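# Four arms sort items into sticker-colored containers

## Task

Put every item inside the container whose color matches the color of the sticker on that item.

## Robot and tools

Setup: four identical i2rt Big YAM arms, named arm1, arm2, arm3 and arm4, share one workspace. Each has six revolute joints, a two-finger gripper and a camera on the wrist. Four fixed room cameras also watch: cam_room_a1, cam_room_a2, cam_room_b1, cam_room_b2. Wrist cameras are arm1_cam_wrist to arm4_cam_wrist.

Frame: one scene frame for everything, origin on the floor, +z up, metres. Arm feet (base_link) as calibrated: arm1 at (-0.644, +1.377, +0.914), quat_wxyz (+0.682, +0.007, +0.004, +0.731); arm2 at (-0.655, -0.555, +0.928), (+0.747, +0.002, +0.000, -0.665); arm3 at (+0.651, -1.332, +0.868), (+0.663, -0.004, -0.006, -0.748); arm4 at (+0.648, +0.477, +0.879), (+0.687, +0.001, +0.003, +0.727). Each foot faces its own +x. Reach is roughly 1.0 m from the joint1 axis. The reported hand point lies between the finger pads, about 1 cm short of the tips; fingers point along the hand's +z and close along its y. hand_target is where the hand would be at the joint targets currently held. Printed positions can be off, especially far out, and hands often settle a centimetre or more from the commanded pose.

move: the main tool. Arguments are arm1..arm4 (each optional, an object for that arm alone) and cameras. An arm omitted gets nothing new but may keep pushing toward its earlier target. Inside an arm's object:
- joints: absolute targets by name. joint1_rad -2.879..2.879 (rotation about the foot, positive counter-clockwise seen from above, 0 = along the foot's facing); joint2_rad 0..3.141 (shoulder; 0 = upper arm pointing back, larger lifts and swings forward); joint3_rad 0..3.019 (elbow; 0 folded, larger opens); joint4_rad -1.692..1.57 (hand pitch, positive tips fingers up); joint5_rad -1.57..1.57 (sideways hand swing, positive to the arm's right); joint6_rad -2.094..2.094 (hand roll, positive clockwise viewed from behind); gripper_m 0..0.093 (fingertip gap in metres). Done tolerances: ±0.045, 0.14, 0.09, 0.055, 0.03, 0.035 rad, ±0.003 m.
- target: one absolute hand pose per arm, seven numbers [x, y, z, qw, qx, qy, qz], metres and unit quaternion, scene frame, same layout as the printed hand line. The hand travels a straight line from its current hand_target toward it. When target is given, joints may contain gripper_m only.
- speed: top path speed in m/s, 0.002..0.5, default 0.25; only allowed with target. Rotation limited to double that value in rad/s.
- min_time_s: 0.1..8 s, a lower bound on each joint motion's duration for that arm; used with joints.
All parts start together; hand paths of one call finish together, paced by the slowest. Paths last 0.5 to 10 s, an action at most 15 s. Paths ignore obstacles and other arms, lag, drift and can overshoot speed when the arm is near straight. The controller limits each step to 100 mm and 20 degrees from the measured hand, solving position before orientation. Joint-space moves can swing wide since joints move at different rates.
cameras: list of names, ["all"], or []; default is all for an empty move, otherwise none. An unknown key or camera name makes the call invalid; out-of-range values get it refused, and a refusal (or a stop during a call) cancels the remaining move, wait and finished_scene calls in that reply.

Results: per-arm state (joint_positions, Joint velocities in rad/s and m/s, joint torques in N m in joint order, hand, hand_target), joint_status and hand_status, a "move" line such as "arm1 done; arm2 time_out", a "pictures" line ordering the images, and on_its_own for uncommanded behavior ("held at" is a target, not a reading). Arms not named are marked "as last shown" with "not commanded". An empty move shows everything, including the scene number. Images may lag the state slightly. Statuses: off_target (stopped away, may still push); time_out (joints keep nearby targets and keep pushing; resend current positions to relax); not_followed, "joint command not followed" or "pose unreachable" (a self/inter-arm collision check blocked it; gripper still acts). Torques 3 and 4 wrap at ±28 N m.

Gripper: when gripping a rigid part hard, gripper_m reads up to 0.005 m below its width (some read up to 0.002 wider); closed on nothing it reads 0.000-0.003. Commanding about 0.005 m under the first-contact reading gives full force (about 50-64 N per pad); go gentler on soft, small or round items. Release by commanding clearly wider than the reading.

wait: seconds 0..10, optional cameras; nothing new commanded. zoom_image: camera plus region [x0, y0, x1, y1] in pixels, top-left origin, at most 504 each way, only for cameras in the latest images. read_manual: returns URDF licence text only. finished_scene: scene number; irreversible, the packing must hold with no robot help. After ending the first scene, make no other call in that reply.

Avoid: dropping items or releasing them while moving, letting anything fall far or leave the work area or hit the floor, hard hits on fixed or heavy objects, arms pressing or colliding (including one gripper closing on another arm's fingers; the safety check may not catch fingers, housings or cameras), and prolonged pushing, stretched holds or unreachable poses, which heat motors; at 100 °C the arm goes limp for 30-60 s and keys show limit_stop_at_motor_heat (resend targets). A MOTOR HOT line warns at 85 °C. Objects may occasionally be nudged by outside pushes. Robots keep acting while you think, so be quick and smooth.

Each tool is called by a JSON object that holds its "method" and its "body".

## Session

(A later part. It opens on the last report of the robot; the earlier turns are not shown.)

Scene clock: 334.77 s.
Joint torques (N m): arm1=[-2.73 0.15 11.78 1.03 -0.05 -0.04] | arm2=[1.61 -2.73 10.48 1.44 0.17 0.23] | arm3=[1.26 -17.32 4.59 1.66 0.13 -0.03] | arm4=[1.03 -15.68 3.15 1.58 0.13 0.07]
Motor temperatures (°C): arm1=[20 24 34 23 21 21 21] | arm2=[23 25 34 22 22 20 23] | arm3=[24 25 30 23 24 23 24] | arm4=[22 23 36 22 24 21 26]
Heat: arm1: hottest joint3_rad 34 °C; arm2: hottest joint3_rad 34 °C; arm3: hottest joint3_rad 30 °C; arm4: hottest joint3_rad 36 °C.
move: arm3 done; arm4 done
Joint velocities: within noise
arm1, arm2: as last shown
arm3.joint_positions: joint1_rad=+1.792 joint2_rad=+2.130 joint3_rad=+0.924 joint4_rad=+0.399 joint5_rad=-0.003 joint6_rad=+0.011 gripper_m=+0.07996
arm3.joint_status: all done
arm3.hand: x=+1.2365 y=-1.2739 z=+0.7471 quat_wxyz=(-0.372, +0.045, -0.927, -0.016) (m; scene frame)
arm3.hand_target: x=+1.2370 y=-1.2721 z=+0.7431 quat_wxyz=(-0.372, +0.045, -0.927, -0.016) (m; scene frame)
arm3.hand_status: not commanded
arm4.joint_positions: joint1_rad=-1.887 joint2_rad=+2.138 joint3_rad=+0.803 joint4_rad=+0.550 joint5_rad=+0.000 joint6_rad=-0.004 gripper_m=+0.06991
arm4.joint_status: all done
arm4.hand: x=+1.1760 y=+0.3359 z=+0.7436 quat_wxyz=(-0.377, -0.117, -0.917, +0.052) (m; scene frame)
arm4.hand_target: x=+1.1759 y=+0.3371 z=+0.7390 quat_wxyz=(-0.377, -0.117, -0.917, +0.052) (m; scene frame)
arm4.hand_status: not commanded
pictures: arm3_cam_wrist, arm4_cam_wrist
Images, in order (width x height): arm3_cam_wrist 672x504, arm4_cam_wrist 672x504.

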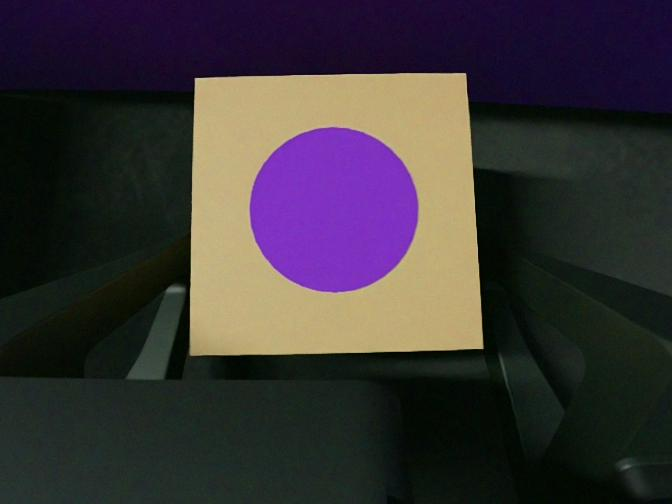

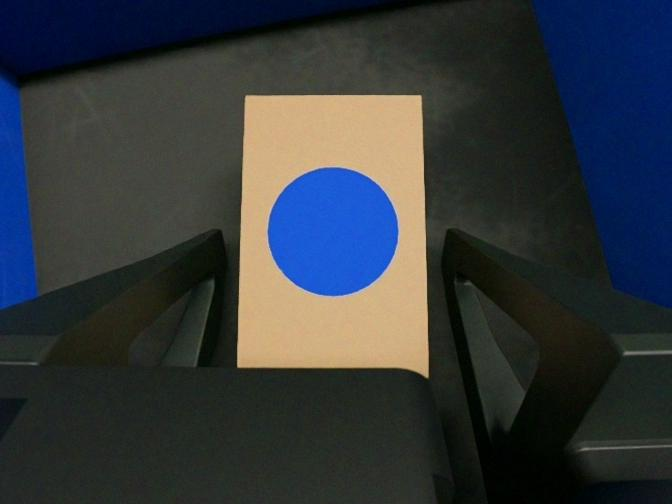

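{"method": "move", "body": {"arm3": {"target":[1.134,-1.283,0.85,-0.372,0.045,-0.927,-0.016],"speed":0.15}, "arm4": {"target":[1.077,0.362,0.845,-0.377,-0.117,-0.917,0.052],"speed":0.15}, "cameras": ["arm3_cam_wrist","arm4_cam_wrist"]}}

Scene clock: 339.80 s.
Joint torques (N m): arm1=[-2.55 0.15 11.77 0.9 -0.08 -0.08] | arm2=[1.49 -2.84 10.48 1.42 0.17 0.22] | arm3=[1.2 -12.92 4.79 1.11 0.02 -0.06] | arm4=[0.62 -11.69 4.11 0.83 0.04 0.03]
Motor temperatures (°C): arm1=[20 24 34 23 21 21 21] | arm2=[23 25 34 22 22 20 23] | arm3=[24 25 30 23 24 23 24] | arm4=[22 23 35 22 24 21 26]
Heat: arm1: hottest joint3_rad 34 °C; arm2: hottest joint3_rad 34 °C; arm3: hottest joint3_rad 30 °C; arm4: hottest joint3_rad 35 °C.
move: arm3 done; arm4 done
Joint velocities: within noise
arm1: as last shown
arm2.joint_positions: joint1_rad=+0.934 joint2_rad=+0.737 joint3_rad=+0.774 joint4_rad=-0.940 joint5_rad=+0.019 joint6_rad=+0.003 gripper_m=+0.08493
arm2.joint_status: not commanded
arm2.hand: x=-0.3776 y=-0.7195 z=+1.1829 quat_wxyz=(-0.315, -0.248, -0.912, +0.091) (m; scene frame)
arm2.hand_target: x=-0.3802 y=-0.7150 z=+1.1702 quat_wxyz=(-0.298, -0.252, -0.917, +0.084) (m; scene frame)
arm2.hand_status: not commanded
arm3.joint_positions: joint1_rad=+1.792 joint2_rad=+1.690 joint3_rad=+0.613 joint4_rad=+0.278 joint5_rad=-0.003 joint6_rad=+0.011 gripper_m=+0.07996
arm3.joint_status: not commanded
arm3.hand: x=+1.1371 y=-1.2825 z=+0.8520 quat_wxyz=(-0.376, +0.045, -0.925, -0.016) (m; scene frame)
arm3.hand_target: x=+1.1340 y=-1.2830 z=+0.8500 quat_wxyz=(-0.372, +0.045, -0.927, -0.016) (m; scene frame)
arm3.hand_status: done (0.004 m and 0.5 deg from the pose sent, 0.146 m and 0.1 deg at the start)
arm4.joint_positions: joint1_rad=-1.887 joint2_rad=+1.686 joint3_rad=+0.479 joint4_rad=+0.427 joint5_rad=+0.000 joint6_rad=-0.004 gripper_m=+0.06991
arm4.joint_status: not commanded
arm4.hand: x=+1.0779 y=+0.3624 z=+0.8450 quat_wxyz=(-0.380, -0.117, -0.916, +0.053) (m; scene frame)
arm4.hand_target: x=+1.0770 y=+0.3621 z=+0.8450 quat_wxyz=(-0.377, -0.117, -0.917, +0.052) (m; scene frame)
arm4.hand_status: done (0.001 m and 0.4 deg from the pose sent, 0.144 m and 0.1 deg at the start)
pictures: arm3_cam_wrist, arm4_cam_wrist
Images, in order (width x height): arm3_cam_wrist 672x504, arm4_cam_wrist 672x504.

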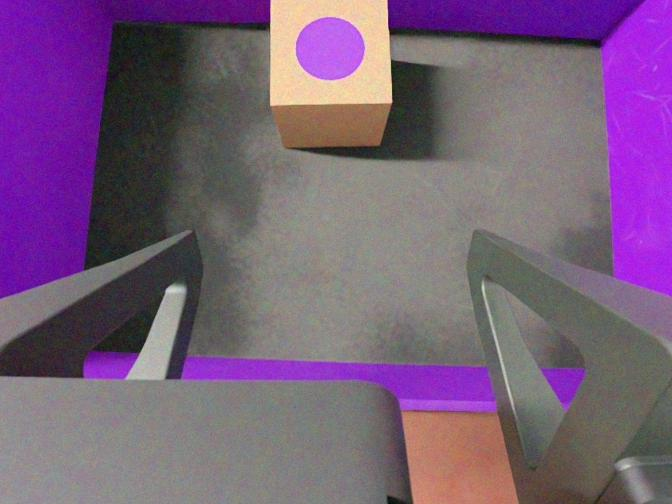

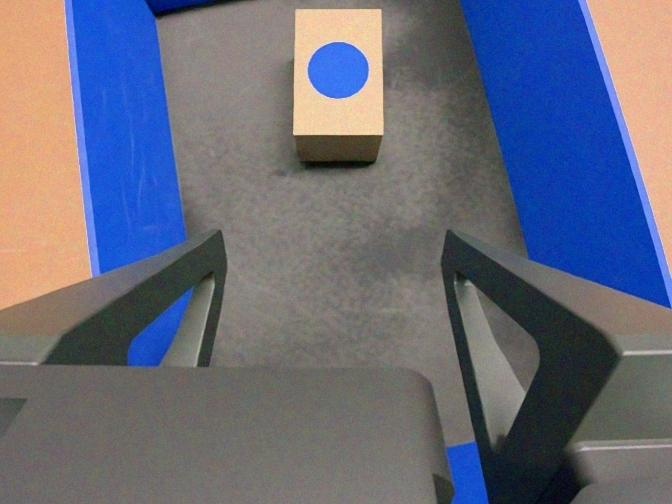

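{"method": "finished_scene", "body": {"scene": 2}}

The scene is finished: the task was done.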